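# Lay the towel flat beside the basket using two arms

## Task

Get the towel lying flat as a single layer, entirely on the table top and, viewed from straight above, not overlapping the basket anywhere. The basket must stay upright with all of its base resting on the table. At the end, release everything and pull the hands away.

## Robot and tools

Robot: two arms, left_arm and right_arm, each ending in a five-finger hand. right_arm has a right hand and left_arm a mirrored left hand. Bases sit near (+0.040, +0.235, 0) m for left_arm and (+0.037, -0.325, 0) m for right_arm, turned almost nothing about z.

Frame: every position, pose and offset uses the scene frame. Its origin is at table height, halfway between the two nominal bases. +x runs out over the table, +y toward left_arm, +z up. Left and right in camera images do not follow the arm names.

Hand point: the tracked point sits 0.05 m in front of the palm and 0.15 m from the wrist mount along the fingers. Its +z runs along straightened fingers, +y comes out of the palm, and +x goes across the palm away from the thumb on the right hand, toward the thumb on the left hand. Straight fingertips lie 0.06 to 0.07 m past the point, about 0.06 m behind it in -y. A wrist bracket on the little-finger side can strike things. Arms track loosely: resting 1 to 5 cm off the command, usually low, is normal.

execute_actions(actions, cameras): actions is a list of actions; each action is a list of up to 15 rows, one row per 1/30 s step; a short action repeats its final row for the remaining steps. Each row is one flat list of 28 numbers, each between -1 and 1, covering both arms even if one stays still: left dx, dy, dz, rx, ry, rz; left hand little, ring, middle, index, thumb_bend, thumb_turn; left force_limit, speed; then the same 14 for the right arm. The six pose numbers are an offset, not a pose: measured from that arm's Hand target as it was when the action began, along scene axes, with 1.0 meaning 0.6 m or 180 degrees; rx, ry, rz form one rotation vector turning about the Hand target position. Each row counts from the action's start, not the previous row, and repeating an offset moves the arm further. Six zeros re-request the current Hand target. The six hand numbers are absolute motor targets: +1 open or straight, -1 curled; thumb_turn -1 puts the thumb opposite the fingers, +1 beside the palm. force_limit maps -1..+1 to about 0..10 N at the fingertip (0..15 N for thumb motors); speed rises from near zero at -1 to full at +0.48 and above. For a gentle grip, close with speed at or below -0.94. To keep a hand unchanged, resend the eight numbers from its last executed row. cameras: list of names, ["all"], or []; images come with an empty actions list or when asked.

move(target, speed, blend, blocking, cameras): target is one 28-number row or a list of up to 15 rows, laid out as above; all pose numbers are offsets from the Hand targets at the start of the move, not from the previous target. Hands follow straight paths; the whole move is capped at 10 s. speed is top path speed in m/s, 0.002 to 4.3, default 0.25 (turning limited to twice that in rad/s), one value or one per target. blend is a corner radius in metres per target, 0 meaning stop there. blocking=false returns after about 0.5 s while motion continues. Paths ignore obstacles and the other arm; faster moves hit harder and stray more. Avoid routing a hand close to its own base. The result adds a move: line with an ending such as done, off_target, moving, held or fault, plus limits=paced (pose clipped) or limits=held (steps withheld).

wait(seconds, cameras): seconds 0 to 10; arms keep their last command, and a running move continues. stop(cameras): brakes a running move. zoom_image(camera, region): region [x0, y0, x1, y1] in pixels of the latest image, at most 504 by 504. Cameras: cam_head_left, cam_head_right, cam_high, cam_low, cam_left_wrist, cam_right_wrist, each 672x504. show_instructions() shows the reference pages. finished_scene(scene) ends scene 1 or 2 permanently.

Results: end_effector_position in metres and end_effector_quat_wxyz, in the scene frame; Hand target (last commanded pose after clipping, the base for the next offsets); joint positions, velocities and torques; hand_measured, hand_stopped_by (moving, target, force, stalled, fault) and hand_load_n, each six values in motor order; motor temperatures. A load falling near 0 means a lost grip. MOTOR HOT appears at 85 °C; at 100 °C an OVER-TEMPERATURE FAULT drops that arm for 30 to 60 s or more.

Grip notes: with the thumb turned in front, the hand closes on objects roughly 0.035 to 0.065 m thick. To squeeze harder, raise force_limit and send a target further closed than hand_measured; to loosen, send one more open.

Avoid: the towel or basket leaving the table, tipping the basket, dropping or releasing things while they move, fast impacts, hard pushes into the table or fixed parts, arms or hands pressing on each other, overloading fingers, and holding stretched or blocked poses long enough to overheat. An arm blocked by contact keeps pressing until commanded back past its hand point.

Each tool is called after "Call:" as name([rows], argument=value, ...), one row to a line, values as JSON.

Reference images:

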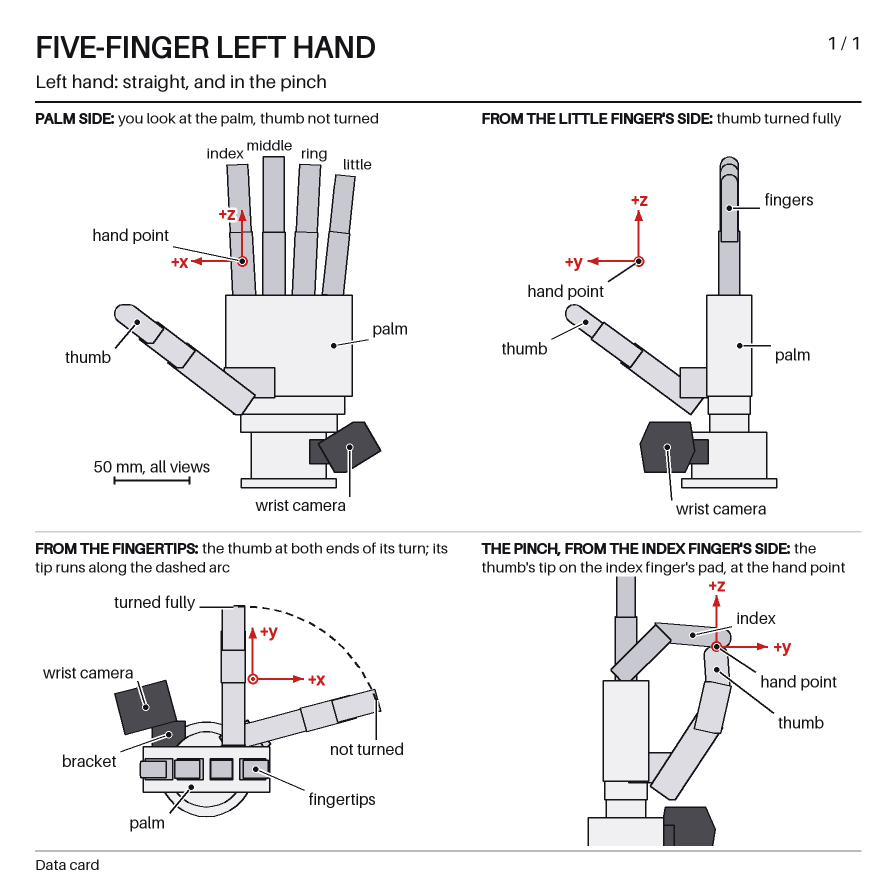

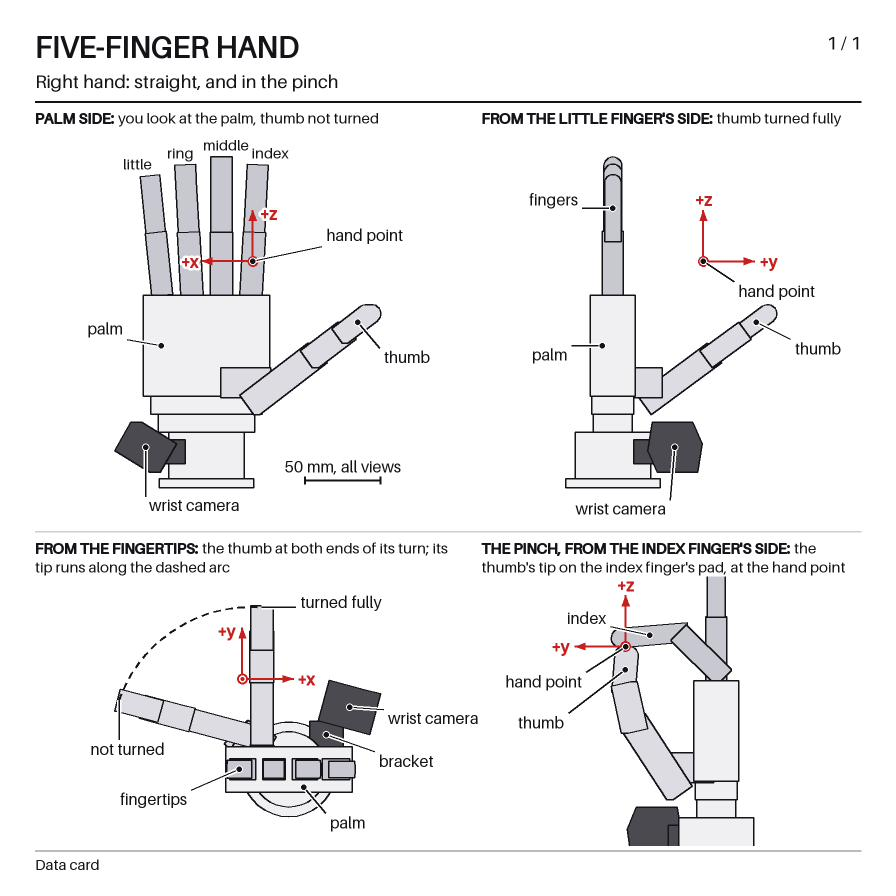

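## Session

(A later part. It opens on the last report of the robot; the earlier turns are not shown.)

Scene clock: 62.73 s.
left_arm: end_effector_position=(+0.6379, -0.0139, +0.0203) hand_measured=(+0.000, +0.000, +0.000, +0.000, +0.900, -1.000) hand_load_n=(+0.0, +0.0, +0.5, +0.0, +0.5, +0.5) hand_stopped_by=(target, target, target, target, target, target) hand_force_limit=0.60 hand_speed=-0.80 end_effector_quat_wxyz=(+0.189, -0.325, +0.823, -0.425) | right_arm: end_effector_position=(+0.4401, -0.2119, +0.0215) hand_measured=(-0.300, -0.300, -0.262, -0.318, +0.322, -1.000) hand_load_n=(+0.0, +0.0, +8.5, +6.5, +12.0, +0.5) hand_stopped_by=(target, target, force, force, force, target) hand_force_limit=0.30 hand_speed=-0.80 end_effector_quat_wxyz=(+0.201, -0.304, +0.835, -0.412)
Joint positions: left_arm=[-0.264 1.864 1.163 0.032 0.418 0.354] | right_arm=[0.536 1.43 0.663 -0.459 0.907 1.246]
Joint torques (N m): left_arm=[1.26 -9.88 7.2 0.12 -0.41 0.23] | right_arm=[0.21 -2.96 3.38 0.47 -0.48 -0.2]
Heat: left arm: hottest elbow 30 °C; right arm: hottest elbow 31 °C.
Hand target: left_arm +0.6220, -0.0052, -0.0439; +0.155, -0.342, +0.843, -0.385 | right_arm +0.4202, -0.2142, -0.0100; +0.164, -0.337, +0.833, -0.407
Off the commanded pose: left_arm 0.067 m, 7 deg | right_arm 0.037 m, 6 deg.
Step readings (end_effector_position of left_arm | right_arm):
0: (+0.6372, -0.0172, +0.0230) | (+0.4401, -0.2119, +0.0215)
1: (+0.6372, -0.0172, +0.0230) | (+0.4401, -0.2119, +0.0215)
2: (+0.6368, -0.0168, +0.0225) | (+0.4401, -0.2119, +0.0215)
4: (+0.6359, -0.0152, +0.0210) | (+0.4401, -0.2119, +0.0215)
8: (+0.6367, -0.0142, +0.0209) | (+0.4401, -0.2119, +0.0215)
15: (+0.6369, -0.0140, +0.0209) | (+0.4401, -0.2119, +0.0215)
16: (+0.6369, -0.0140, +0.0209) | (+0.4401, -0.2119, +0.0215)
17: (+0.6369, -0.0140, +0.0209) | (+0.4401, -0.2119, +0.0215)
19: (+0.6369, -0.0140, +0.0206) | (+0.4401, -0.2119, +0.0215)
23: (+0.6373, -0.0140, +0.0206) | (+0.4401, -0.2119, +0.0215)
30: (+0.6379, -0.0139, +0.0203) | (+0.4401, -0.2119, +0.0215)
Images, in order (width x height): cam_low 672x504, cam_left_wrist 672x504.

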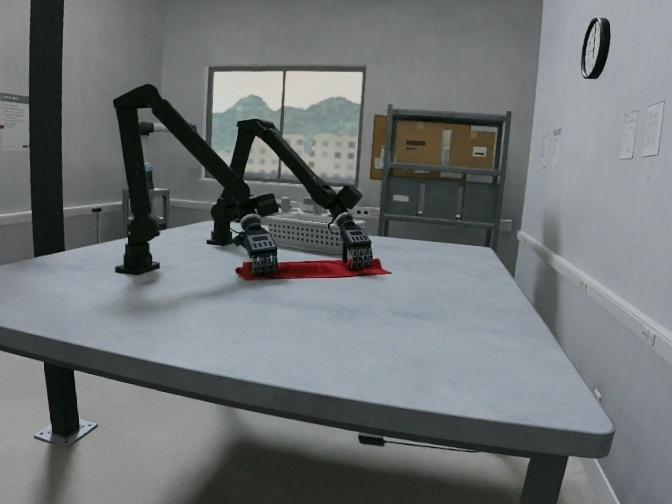

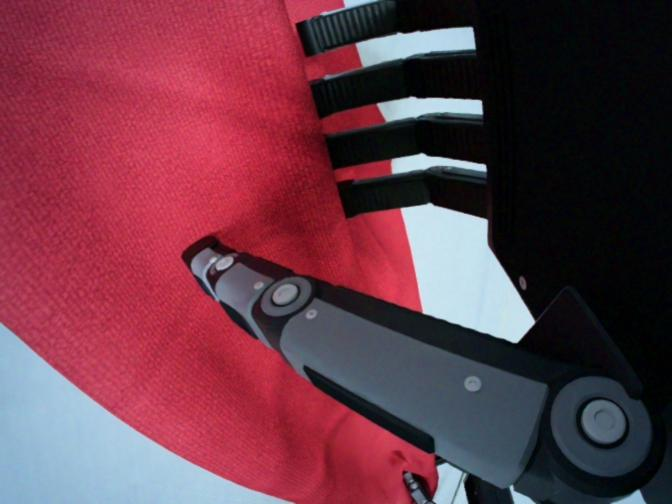

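Call:
execute_actions([
  [[0,0,-0.005,0,0,0,-0.15,-0.15,-0.15,-0.15,0.6,-1,0.6,-0.8,0,0,0,0,0,0,-0.3,-0.3,-0.6,-0.6,0.05,-1,0.3,-0.8]],
], cameras=["cam_left_wrist","cam_low"])

Call:
zoom_image(camera="cam_low", region=[310, 225, 405, 295])

Scene clock: 64.70 s.
left_arm: end_effector_position=(+0.6369, -0.0130, +0.0169) hand_measured=(-0.150, -0.150, -0.150, -0.150, +0.600, -1.000) hand_load_n=(+0.0, +0.0, -2.0, +0.0, +1.0, +0.5) hand_stopped_by=(target, target, target, target, target, target) hand_force_limit=0.60 hand_speed=-0.80 end_effector_quat_wxyz=(+0.188, -0.326, +0.825, -0.422) | right_arm: end_effector_position=(+0.4401, -0.2119, +0.0215) hand_measured=(-0.300, -0.300, -0.262, -0.318, +0.322, -1.000) hand_load_n=(+0.0, +0.0, +8.0, +6.5, +11.5, +1.0) hand_stopped_by=(target, target, force, force, force, target) hand_force_limit=0.30 hand_speed=-0.80 end_effector_quat_wxyz=(+0.201, -0.304, +0.835, -0.412)
Joint positions: left_arm=[-0.264 1.868 1.163 0.028 0.416 0.356] | right_arm=[0.536 1.43 0.663 -0.459 0.907 1.246]
Joint torques (N m): left_arm=[2.14 -9.82 6.94 0.51 -0.28 0.21] | right_arm=[0.26 -2.96 3.4 0.46 -0.48 -0.2]
Heat: left arm: hottest elbow 30 °C; right arm: hottest elbow 31 °C.
Hand target: left_arm +0.6219, -0.0052, -0.0470; +0.155, -0.342, +0.843, -0.385 | right_arm +0.4202, -0.2142, -0.0100; +0.164, -0.337, +0.833, -0.407
Off the commanded pose: left_arm 0.066 m, 6 deg | right_arm 0.037 m, 6 deg.
Step readings (end_effector_position of left_arm | right_arm):
0: (+0.6379, -0.0139, +0.0203) | (+0.4401, -0.2119, +0.0215)
1: (+0.6379, -0.0139, +0.0203) | (+0.4401, -0.2119, +0.0215)
2: (+0.6378, -0.0139, +0.0201) | (+0.4401, -0.2119, +0.0215)
4: (+0.6379, -0.0138, +0.0201) | (+0.4401, -0.2119, +0.0215)
8: (+0.6374, -0.0133, +0.0195) | (+0.4401, -0.2119, +0.0215)
15: (+0.6372, -0.0132, +0.0191) | (+0.4401, -0.2119, +0.0215)
Images, in order (width x height): cam_low 672x504, cam_left_wrist 672x504.

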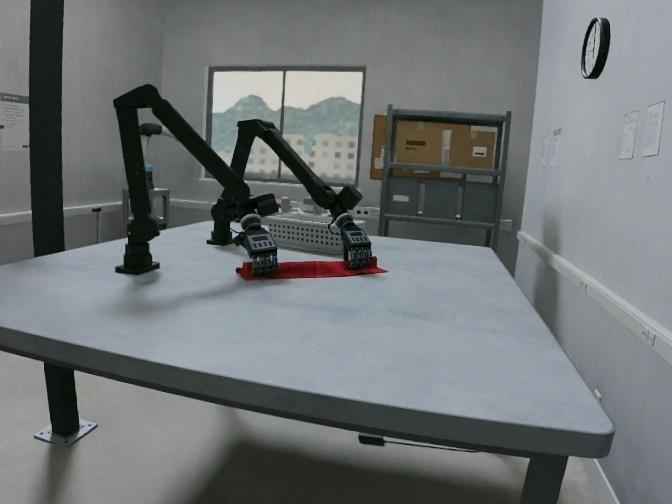

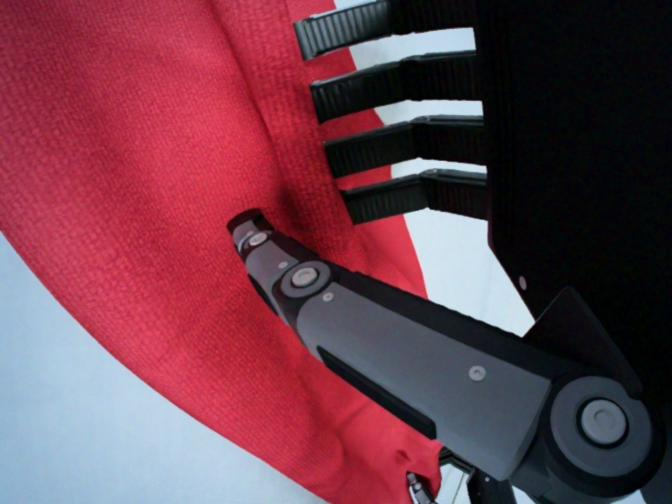

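Scaled by 5.305 from the camera's 672x504 image, which has a finer 960x720 frame.

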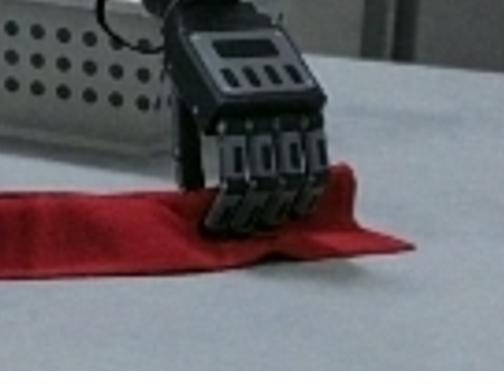

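Good ridge. Final pinch on the left.

Call:
execute_actions([
  [[0,0,-0.002,0,0,0,-0.35,-0.35,-0.6,-0.6,0.05,-1,0.3,-0.8,0,0,0,0,0,0,-0.3,-0.3,-0.6,-0.6,0.05,-1,0.3,-0.8]],
  [[0,0,0.02,0,0,0,-0.35,-0.35,-0.6,-0.6,0.05,-1,0.3,-0.8,0,0,0,0,0,0,-0.3,-0.3,-0.6,-0.6,0.05,-1,0.3,-0.8]],
], cameras=["cam_left_wrist","cam_low","cam_right_wrist"])

Call:
zoom_image(camera="cam_low", region=[215, 215, 405, 305])

Scene clock: 66.80 s.
left_arm: end_effector_position=(+0.6357, -0.0122, +0.0144) hand_measured=(-0.350, -0.350, -0.330, -0.462, +0.486, -1.000) hand_load_n=(+0.0, +0.0, +5.0, +6.5, +10.5, -2.5) hand_stopped_by=(target, target, force, force, force, target) hand_force_limit=0.30 hand_speed=-0.80 end_effector_quat_wxyz=(+0.184, -0.328, +0.827, -0.418) | right_arm: end_effector_position=(+0.4401, -0.2119, +0.0215) hand_measured=(-0.300, -0.300, -0.262, -0.318, +0.322, -1.000) hand_load_n=(+0.0, +0.5, +8.0, +6.5, +11.5, +1.0) hand_stopped_by=(target, target, force, force, force, target) hand_force_limit=0.30 hand_speed=-0.80 end_effector_quat_wxyz=(+0.201, -0.304, +0.835, -0.412)
Joint positions: left_arm=[-0.264 1.871 1.166 0.016 0.414 0.357] | right_arm=[0.536 1.43 0.663 -0.459 0.907 1.246]
Joint torques (N m): left_arm=[1.03 -11.16 7.6 0.06 -0.23 0.16] | right_arm=[0.26 -2.96 3.41 0.47 -0.47 -0.19]
Heat: left arm: hottest elbow 30 °C; right arm: hottest elbow 31 °C.
Hand target: left_arm +0.6219, -0.0052, -0.0361; +0.155, -0.341, +0.843, -0.385 | right_arm +0.4202, -0.2142, -0.0100; +0.164, -0.337, +0.833, -0.407
Off the commanded pose: left_arm 0.053 m, 6 deg | right_arm 0.037 m, 6 deg.
Step readings (end_effector_position of left_arm | right_arm):
0: (+0.6369, -0.0130, +0.0169) | (+0.4401, -0.2119, +0.0215)
1: (+0.6369, -0.0130, +0.0169) | (+0.4401, -0.2119, +0.0215)
2: (+0.6369, -0.0130, +0.0169) | (+0.4401, -0.2119, +0.0215)
4: (+0.6368, -0.0130, +0.0162) | (+0.4401, -0.2119, +0.0215)
8: (+0.6369, -0.0128, +0.0159) | (+0.4401, -0.2119, +0.0215)
15: (+0.6367, -0.0128, +0.0150) | (+0.4401, -0.2119, +0.0215)
16: (+0.6367, -0.0128, +0.0150) | (+0.4401, -0.2119, +0.0215)
17: (+0.6365, -0.0127, +0.0149) | (+0.4401, -0.2119, +0.0215)
19: (+0.6358, -0.0125, +0.0143) | (+0.4401, -0.2119, +0.0215)
23: (+0.6355, -0.0124, +0.0143) | (+0.4401, -0.2119, +0.0215)
30: (+0.6356, -0.0122, +0.0143) | (+0.4401, -0.2119, +0.0215)
Images, in order (width x height): cam_low 672x504, cam_left_wrist 672x504, cam_right_wrist 672x504.

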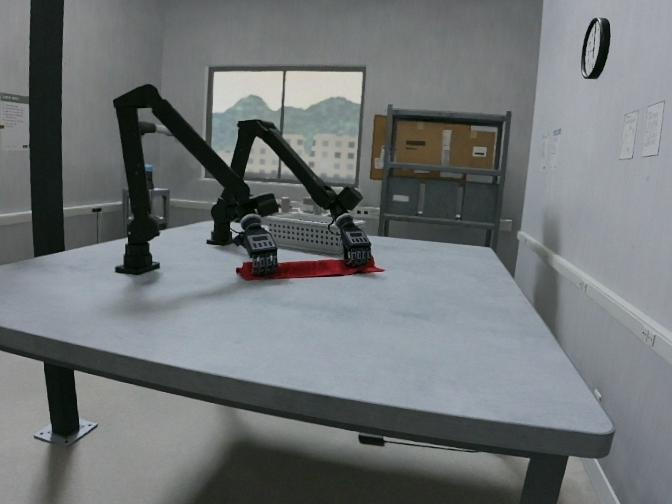

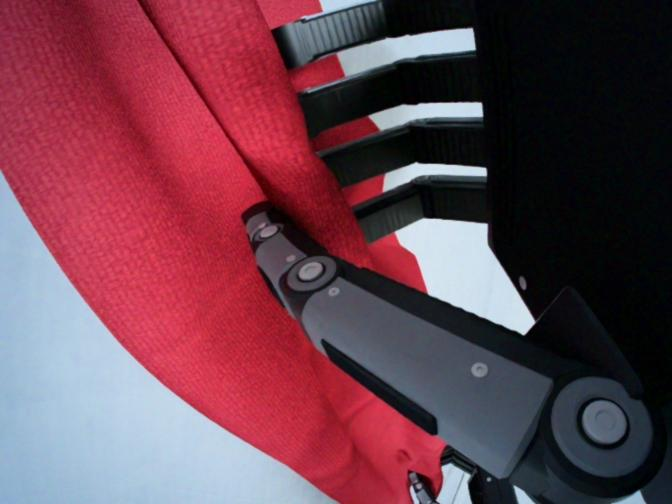

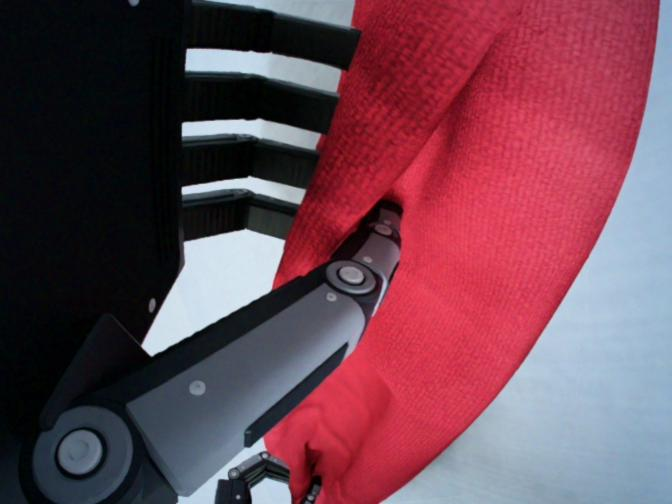

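Scaled by 2.653 from the camera's 672x504 image, which has a finer 960x720 frame.

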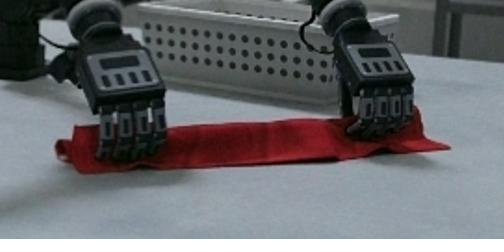

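Call:
move(target=[0.005,-0.017,0.29,0,0,0,-0.35,-0.35,-0.6,-0.6,0.05,-1,0.3,-0.8,0.017,0,0.25,0,0,0,-0.3,-0.3,-0.6,-0.6,0.05,-1,0.3,-0.8], speed=0.12, cameras=["all"])

Call:
zoom_image(camera="cam_low", region=[215, 185, 405, 305])

Scene clock: 69.93 s.
left_arm: end_effector_position=(+0.6105, -0.0069, +0.1157) hand_measured=(-0.350, -0.350, -0.330, -0.462, +0.486, -1.000) hand_load_n=(+0.0, +0.5, +4.5, +5.0, +11.0, +0.5) hand_stopped_by=(target, target, force, force, force, target) hand_force_limit=0.30 hand_speed=-0.80 end_effector_quat_wxyz=(+0.139, -0.352, +0.846, -0.375) | right_arm: end_effector_position=(+0.4165, -0.2190, +0.1171) hand_measured=(-0.300, -0.300, -0.262, -0.318, +0.322, -1.000) hand_load_n=(+0.0, +0.0, +7.0, +5.5, +10.5, +0.5) hand_stopped_by=(target, target, force, force, force, target) hand_force_limit=0.30 hand_speed=-0.80 end_effector_quat_wxyz=(+0.147, -0.346, +0.832, -0.409)
Joint positions: left_arm=[-0.272 1.714 1.31 -0.425 0.395 0.359] | right_arm=[0.537 1.239 0.828 -0.921 0.875 1.216]
Joint torques (N m): left_arm=[0.97 -15.62 13.93 0.85 -0.03 0.04] | right_arm=[-0.97 -6.01 9.72 0.21 0.57 -0.13]
Heat: left arm: hottest elbow 31 °C; right arm: hottest elbow 31 °C.
Hand target: left_arm +0.6249, -0.0153, +0.1378; +0.155, -0.342, +0.843, -0.385 | right_arm +0.4304, -0.2143, +0.1400; +0.164, -0.337, +0.833, -0.407
Off the commanded pose: left_arm 0.028 m, 2 deg | right_arm 0.027 m, 2 deg.
move: off_target (left_arm, right_arm)

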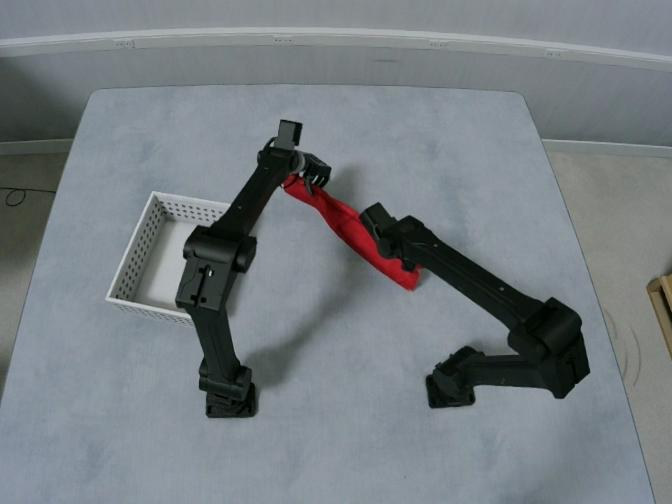

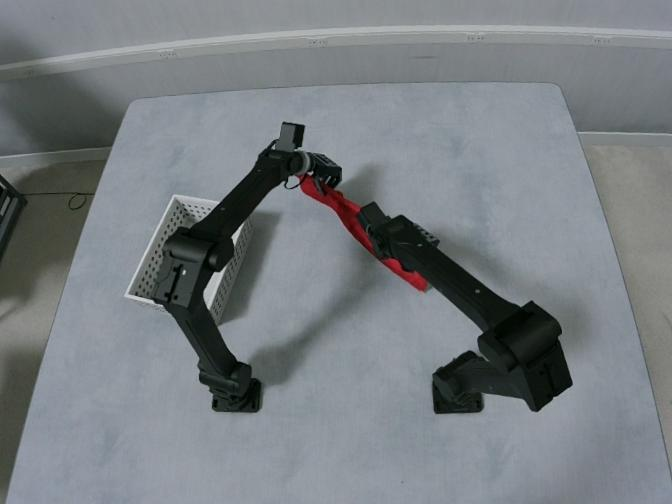

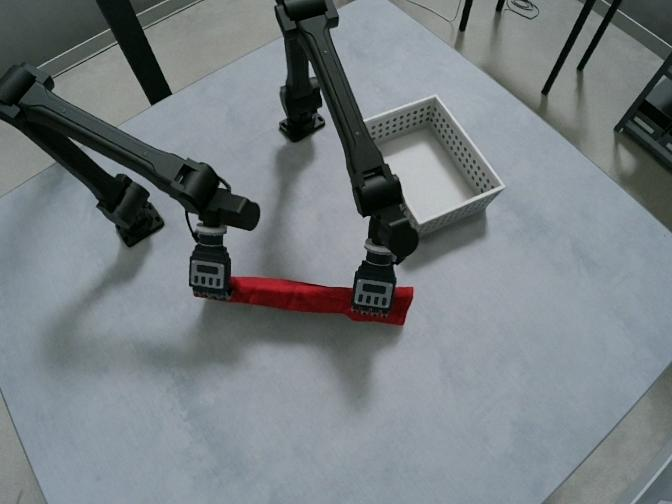

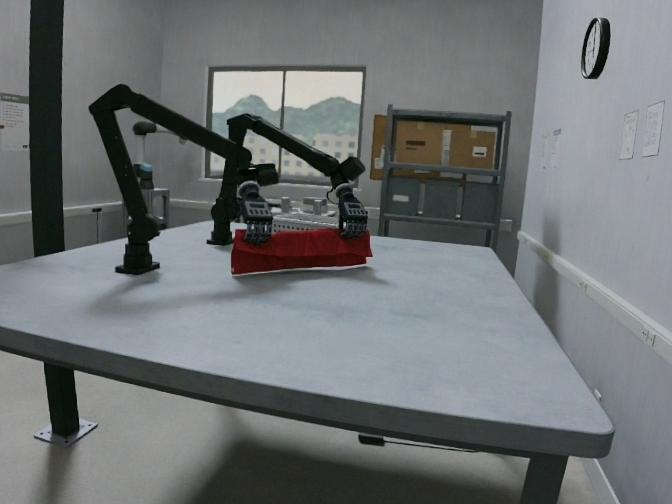

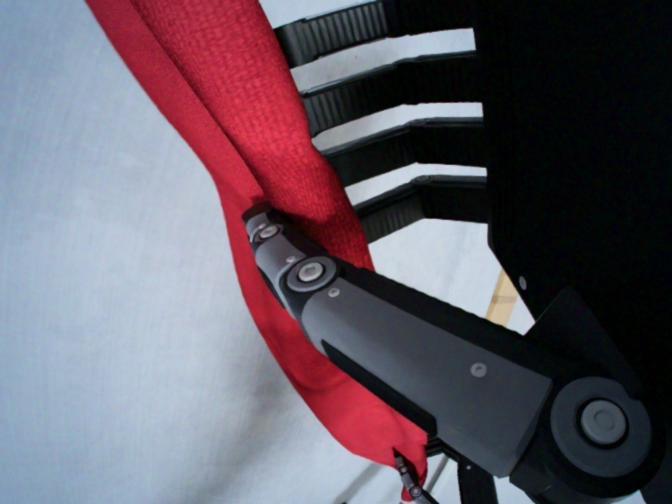

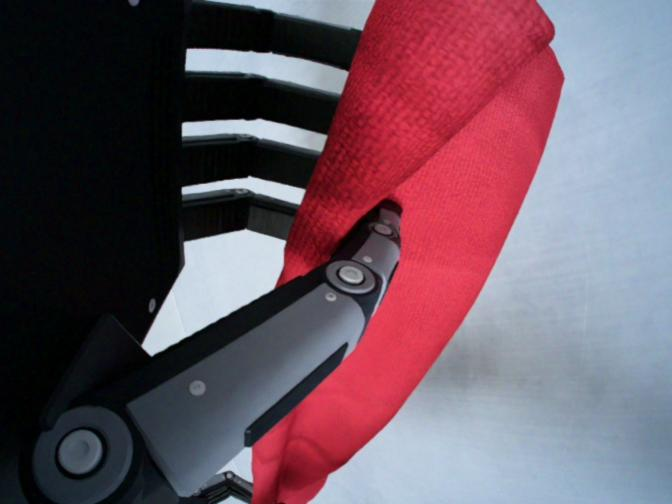

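Scaled by 2.653 from the camera's 672x504 image, which has a finer 960x720 frame.

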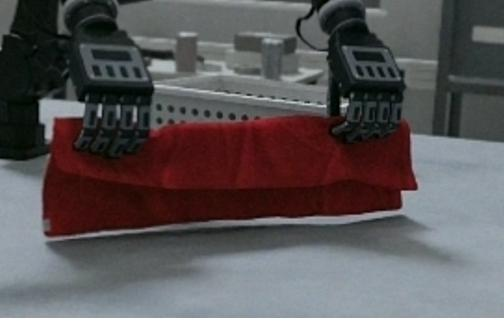

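Call:
move(target=[0,0,0.3,0,0,0,-0.35,-0.35,-0.6,-0.6,0.05,-1,0.3,-0.8,0,0,0.3,0,0,0,-0.3,-0.3,-0.6,-0.6,0.05,-1,0.3,-0.8], speed=0.15, cameras=["cam_low","cam_high","cam_head_left","cam_right_wrist"])

Call:
zoom_image(camera="cam_low", region=[215, 140, 405, 305])

Scene clock: 72.97 s.
left_arm: end_effector_position=(+0.6168, -0.0083, +0.2976) hand_measured=(-0.350, -0.350, -0.330, -0.462, +0.486, -1.000) hand_load_n=(+0.0, +0.0, +4.5, +4.5, +10.5, +0.5) hand_stopped_by=(target, target, force, force, force, target) hand_force_limit=0.30 hand_speed=-0.80 end_effector_quat_wxyz=(+0.142, -0.351, +0.846, -0.376) | right_arm: end_effector_position=(+0.4210, -0.2166, +0.2977) hand_measured=(-0.300, -0.300, -0.262, -0.318, +0.322, -1.000) hand_load_n=(+0.0, +0.0, +7.5, +5.5, +10.5, +1.0) hand_stopped_by=(target, target, force, force, force, target) hand_force_limit=0.30 hand_speed=-0.80 end_effector_quat_wxyz=(+0.148, -0.348, +0.831, -0.409)
Joint positions: left_arm=[-0.272 1.646 1.708 -0.885 0.393 0.359] | right_arm=[0.536 1.17 1.256 -1.412 0.875 1.206]
Joint torques (N m): left_arm=[0.38 -14.33 14.91 0.76 0.05 0.05] | right_arm=[-0.91 -4.72 10.81 0.34 0.58 -0.03]
Heat: left arm: hottest elbow 31 °C; right arm: hottest elbow 32 °C.
Hand target: left_arm +0.6250, -0.0152, +0.3177; +0.155, -0.342, +0.843, -0.385 | right_arm +0.4304, -0.2142, +0.3201; +0.164, -0.337, +0.833, -0.407
Off the commanded pose: left_arm 0.023 m, 2 deg | right_arm 0.024 m, 2 deg.
move: off_target (left_arm, right_arm)
Images, in order (width x height): cam_head_left 672x504, cam_high 672x504, cam_low 672x504, cam_right_wrist 672x504.

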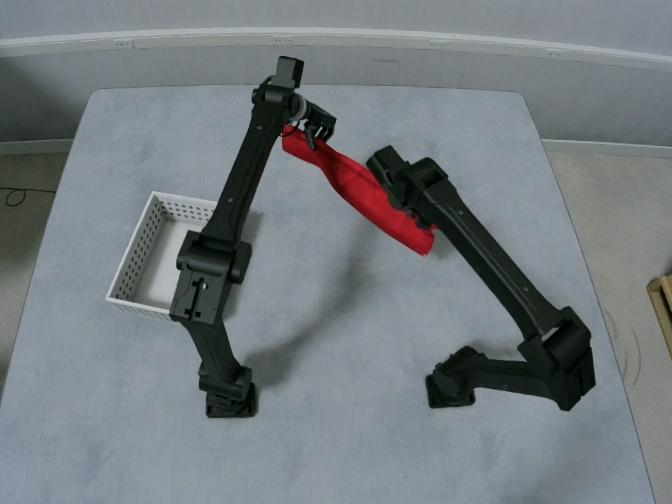

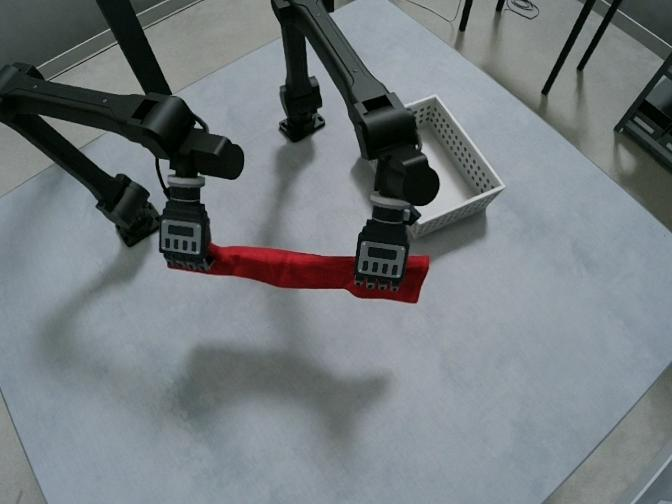

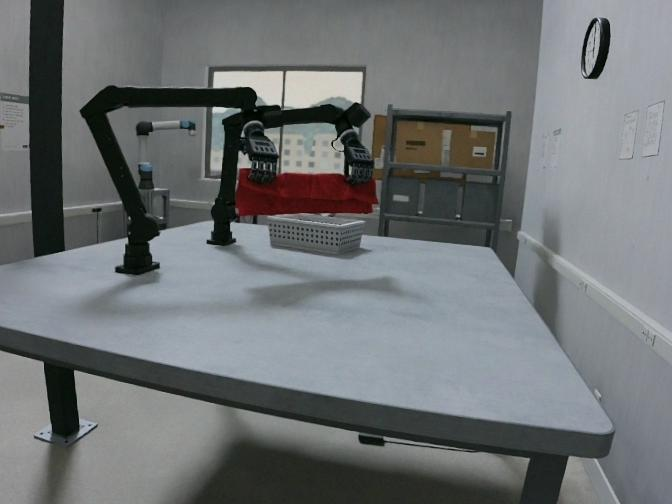

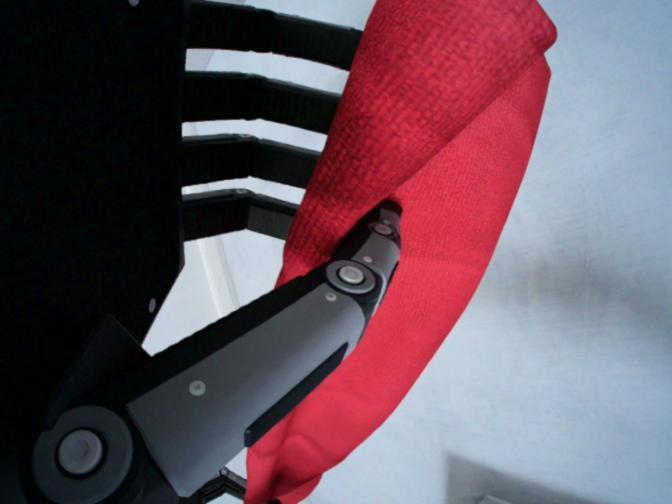

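Scaled by 2.653 from the camera's 672x504 image, which has a finer 960x720 frame.

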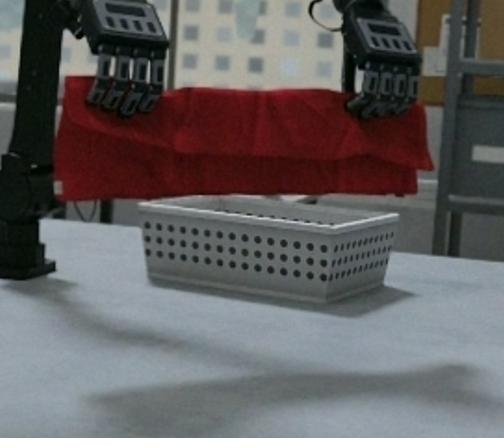

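Call:
zoom_image(camera="cam_low", region=[225, 160, 275, 225])

Call:
zoom_image(camera="cam_low", region=[340, 160, 390, 225])

Call:
zoom_image(camera="cam_head_left", region=[270, 100, 450, 270])

Call:
zoom_image(camera="cam_right_wrist", region=[340, 0, 600, 240])

Scaled by 7.754 from the camera's 672x504 image, which has a finer 960x720 frame.

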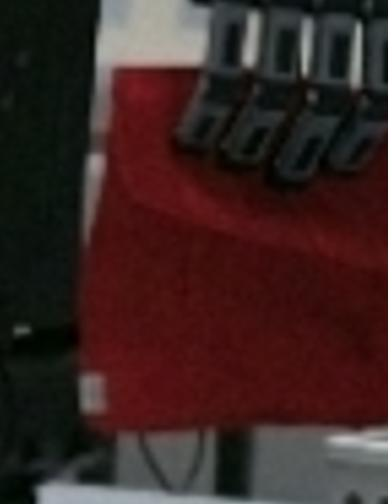

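Scaled by 7.754 from the camera's 672x504 image, which has a finer 960x720 frame.

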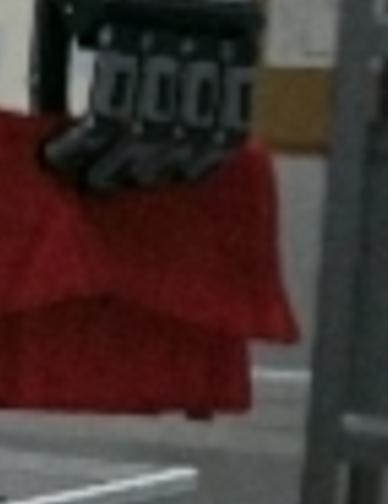

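Scaled by 2.800 from the camera's 672x504 image, which has a finer 960x720 frame.

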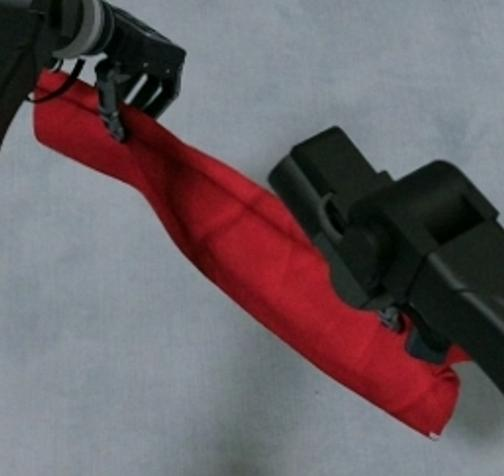

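Scaled by 1.938 from the camera's 672x504 image, which has a finer 960x720 frame.

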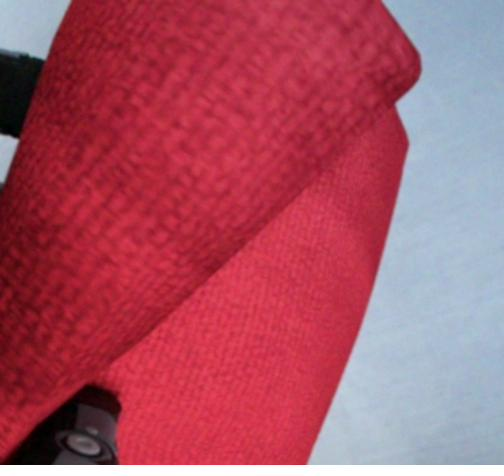

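Call:
move(target=[-0.317,-0.008,0.004,-0.0126,-0.0315,0.2547,-0.35,-0.35,-0.6,-0.6,0.05,-1,0.3,-0.8,0.008,-0.143,0,-0.0063,-0.0156,0.2554,-0.3,-0.3,-0.6,-0.6,0.05,-1,0.3,-0.8], speed=0.2, cameras=["all"])

Call:
zoom_image(camera="cam_low", region=[200, 140, 360, 290])

Call:
zoom_image(camera="cam_head_left", region=[280, 120, 480, 300])

Call:
zoom_image(camera="cam_high", region=[120, 120, 360, 320])

Scene clock: 81.87 s.
left_arm: end_effector_position=(+0.4396, -0.0173, +0.3219) hand_measured=(-0.350, -0.350, -0.330, -0.462, +0.486, -1.000) hand_load_n=(+0.0, +0.0, +5.0, +4.5, +11.0, +0.0) hand_stopped_by=(target, target, force, force, force, target) hand_force_limit=0.30 hand_speed=-0.80 end_effector_quat_wxyz=(-0.329, +0.627, -0.626, +0.327) | right_arm: end_effector_position=(+0.4318, -0.2965, +0.3103) hand_measured=(-0.300, -0.300, -0.262, -0.318, +0.322, -1.000) hand_load_n=(+0.0, +0.0, +7.5, +5.5, +10.5, +0.5) hand_stopped_by=(target, target, force, force, force, target) hand_force_limit=0.30 hand_speed=-0.80 end_effector_quat_wxyz=(-0.318, +0.632, -0.634, +0.313)
Joint positions: left_arm=[-0.684 1.116 1.197 -0.81 -0.545 -0.433] | right_arm=[-0.02 0.897 1.031 -0.78 -0.014 -0.001]
Joint torques (N m): left_arm=[0.32 -7.12 10.06 0.91 -0.4 -0.09] | right_arm=[-0.97 -3.43 8.18 2.41 -0.04 -0.12]
Motor temperatures (°C): left_arm=[25 28 32 24 23 23] | right_arm=[22 27 35 21 25 24]
Heat: left arm: hottest elbow 32 °C; right arm: hottest elbow 35 °C.
Hand target: left_arm +0.4347, -0.0201, +0.3201; -0.326, +0.627, -0.628, +0.327 | right_arm +0.4352, -0.3000, +0.3200; -0.326, +0.627, -0.628, +0.326
Off the commanded pose: left_arm 0.006 m, 0 deg | right_arm 0.011 m, 2 deg.
move: off_target (right_arm)

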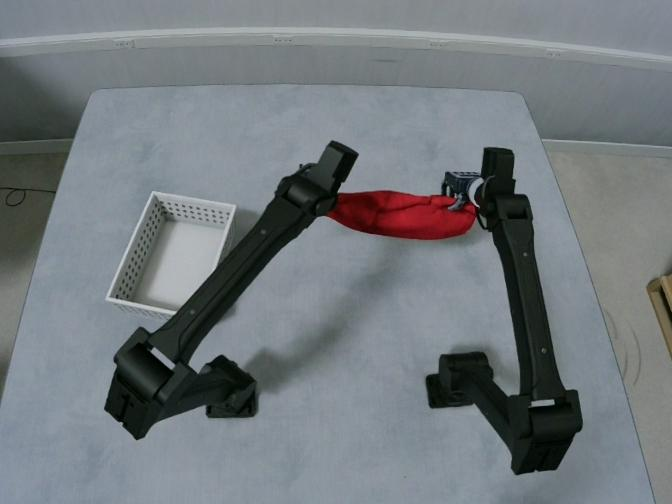

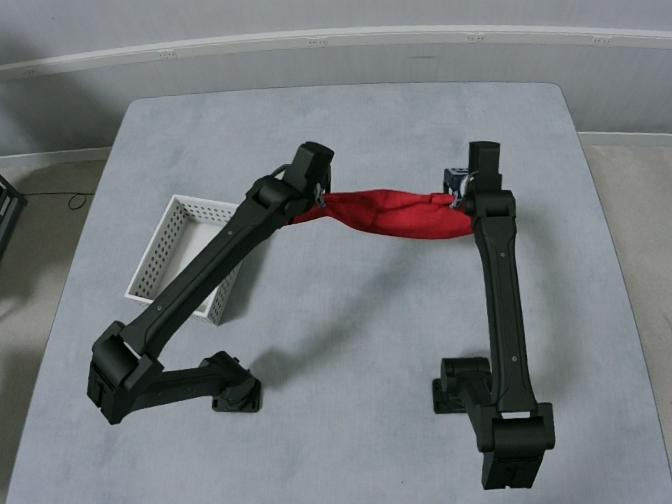

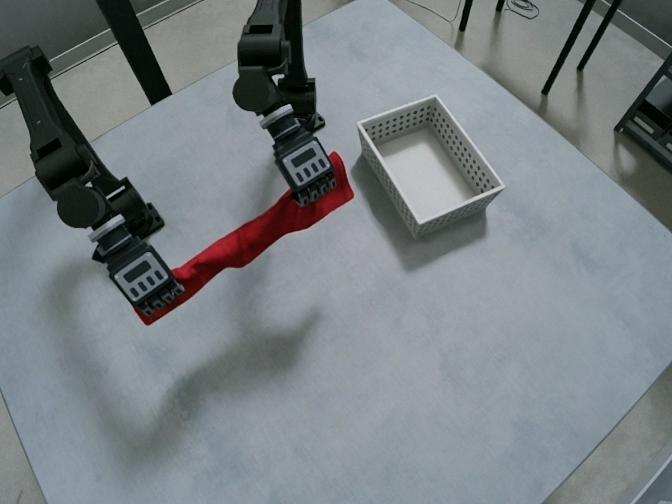

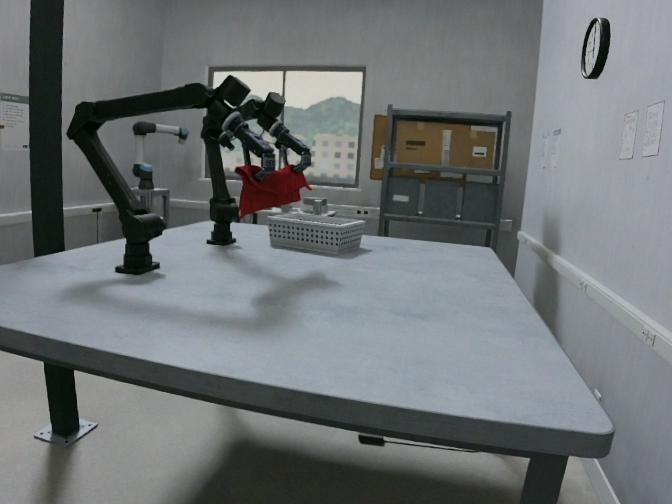

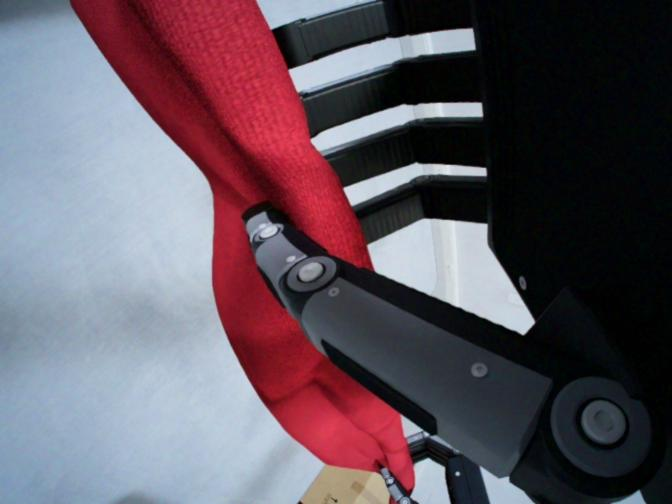

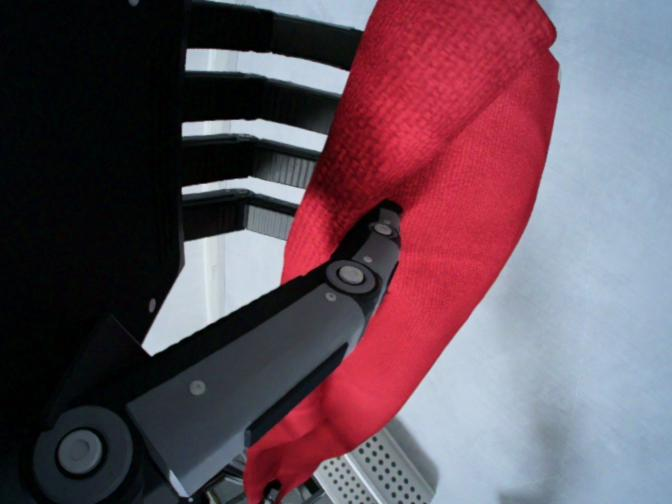

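Scaled by 3.150 from the camera's 672x504 image, which has a finer 960x720 frame.

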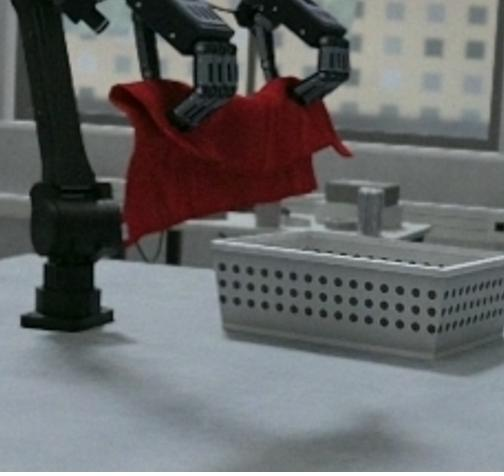

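Scaled by 2.520 from the camera's 672x504 image, which has a finer 960x720 frame.

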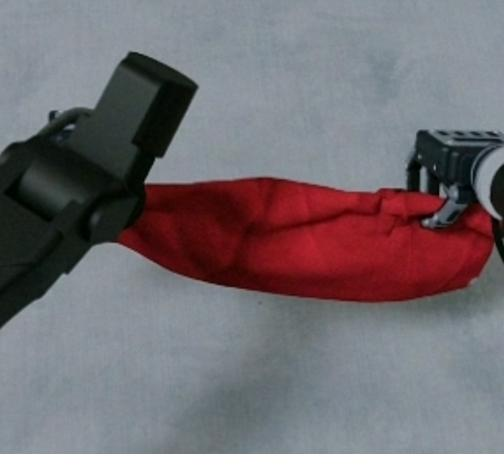

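Scaled by 2.100 from the camera's 672x504 image, which has a finer 960x720 frame.

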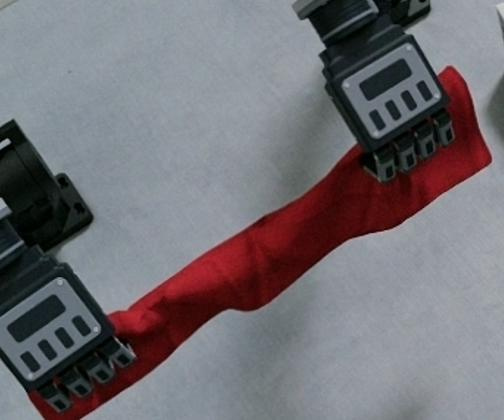

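Call:
move([
  [-0.005,0,-0.19,0,0,0,-0.35,-0.35,-0.6,-0.6,0.05,-1,0.3,-0.8,-0.005,0,-0.185,0,0,0,-0.3,-0.3,-0.6,-0.6,0.05,-1,0.3,-0.8],
], speed=0.15, cameras=["cam_low","cam_high","cam_head_left","cam_head_right"])

Call:
zoom_image(camera="cam_low", region=[200, 160, 360, 290])

Scene clock: 87.23 s.
left_arm: end_effector_position=(+0.4324, -0.0139, +0.2117) hand_measured=(-0.350, -0.350, -0.330, -0.462, +0.486, -1.000) hand_load_n=(+0.0, +0.0, +4.5, +4.5, +10.5, +0.0) hand_stopped_by=(target, target, force, force, force, target) hand_force_limit=0.30 hand_speed=-0.80 end_effector_quat_wxyz=(-0.328, +0.628, -0.626, +0.325) | right_arm: end_effector_position=(+0.4271, -0.2964, +0.1995) hand_measured=(-0.300, -0.300, -0.262, -0.318, +0.322, -1.000) hand_load_n=(+0.0, +0.0, +7.5, +5.5, +11.0, +0.5) hand_stopped_by=(target, target, force, force, force, target) hand_force_limit=0.30 hand_speed=-0.80 end_effector_quat_wxyz=(-0.318, +0.632, -0.634, +0.313)
Joint positions: left_arm=[-0.689 1.117 0.91 -0.53 -0.55 -0.441] | right_arm=[-0.02 0.887 0.734 -0.494 -0.015 -0.001]
Joint torques (N m): left_arm=[0.32 -6.01 9.59 1.81 -0.41 -0.02] | right_arm=[-0.85 -3.25 8.13 2.47 -0.02 -0.12]
Heat: left arm: hottest elbow 32 °C; right arm: hottest elbow 35 °C.
Hand target: left_arm +0.4317, -0.0200, +0.2061; -0.326, +0.627, -0.628, +0.327 | right_arm +0.4322, -0.3000, +0.2091; -0.326, +0.627, -0.628, +0.326
Off the commanded pose: left_arm 0.008 m, 0 deg | right_arm 0.011 m, 2 deg.
move: off_target (right_arm)
Images, in order (width x height): cam_head_left 672x504, cam_head_right 672x504, cam_high 672x504, cam_low 672x504.

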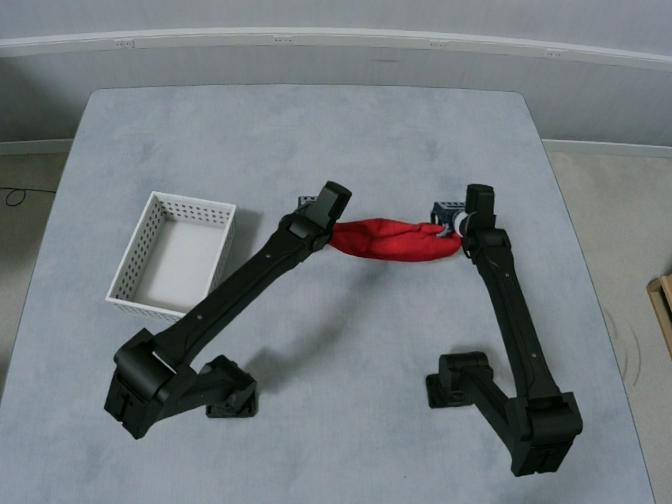

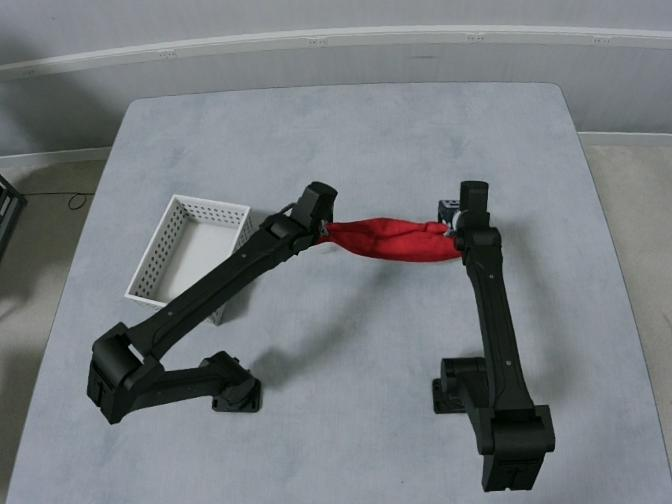

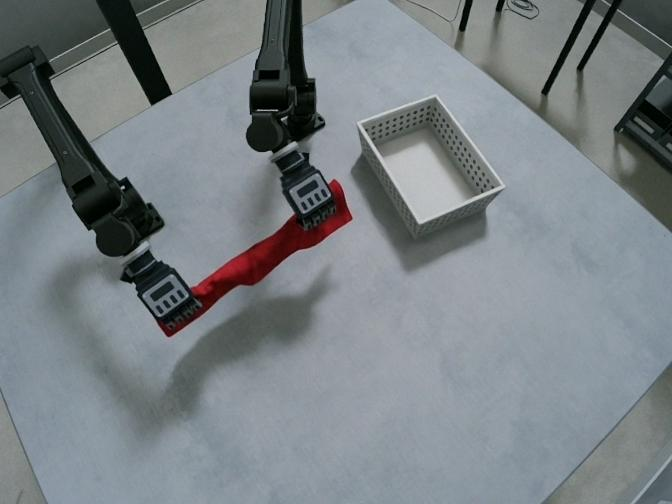

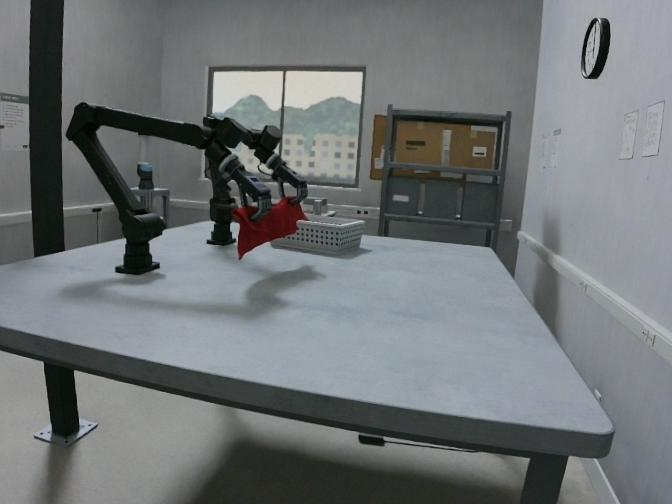

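Scaled by 3.150 from the camera's 672x504 image, which has a finer 960x720 frame.

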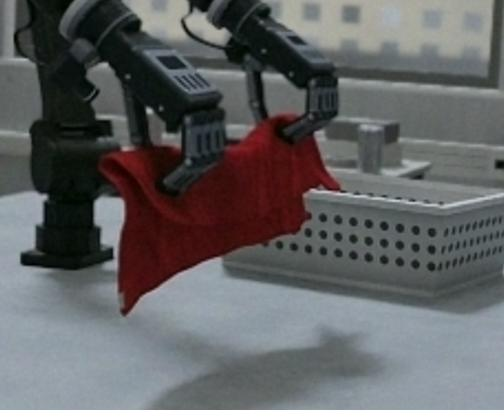

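Call:
zoom_image(camera="cam_low", region=[225, 195, 315, 265])

Call:
zoom_image(camera="cam_head_right", region=[300, 190, 490, 290])

Call:
zoom_image(camera="cam_high", region=[140, 170, 370, 350])

Scaled by 5.600 from the camera's 672x504 image, which has a finer 960x720 frame.

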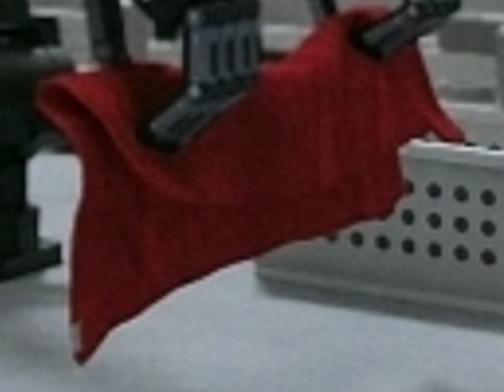

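Scaled by 2.653 from the camera's 672x504 image, which has a finer 960x720 frame.

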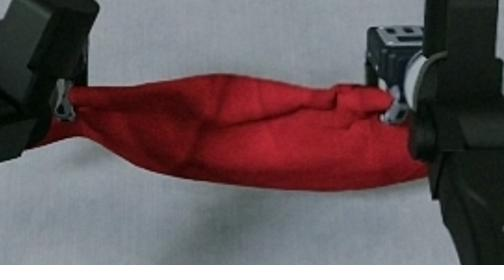

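Scaled by 2.191 from the camera's 672x504 image, which has a finer 960x720 frame.

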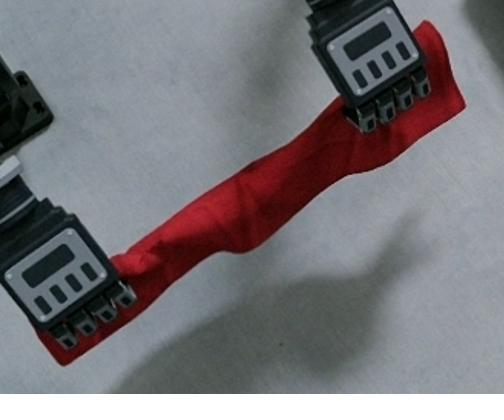

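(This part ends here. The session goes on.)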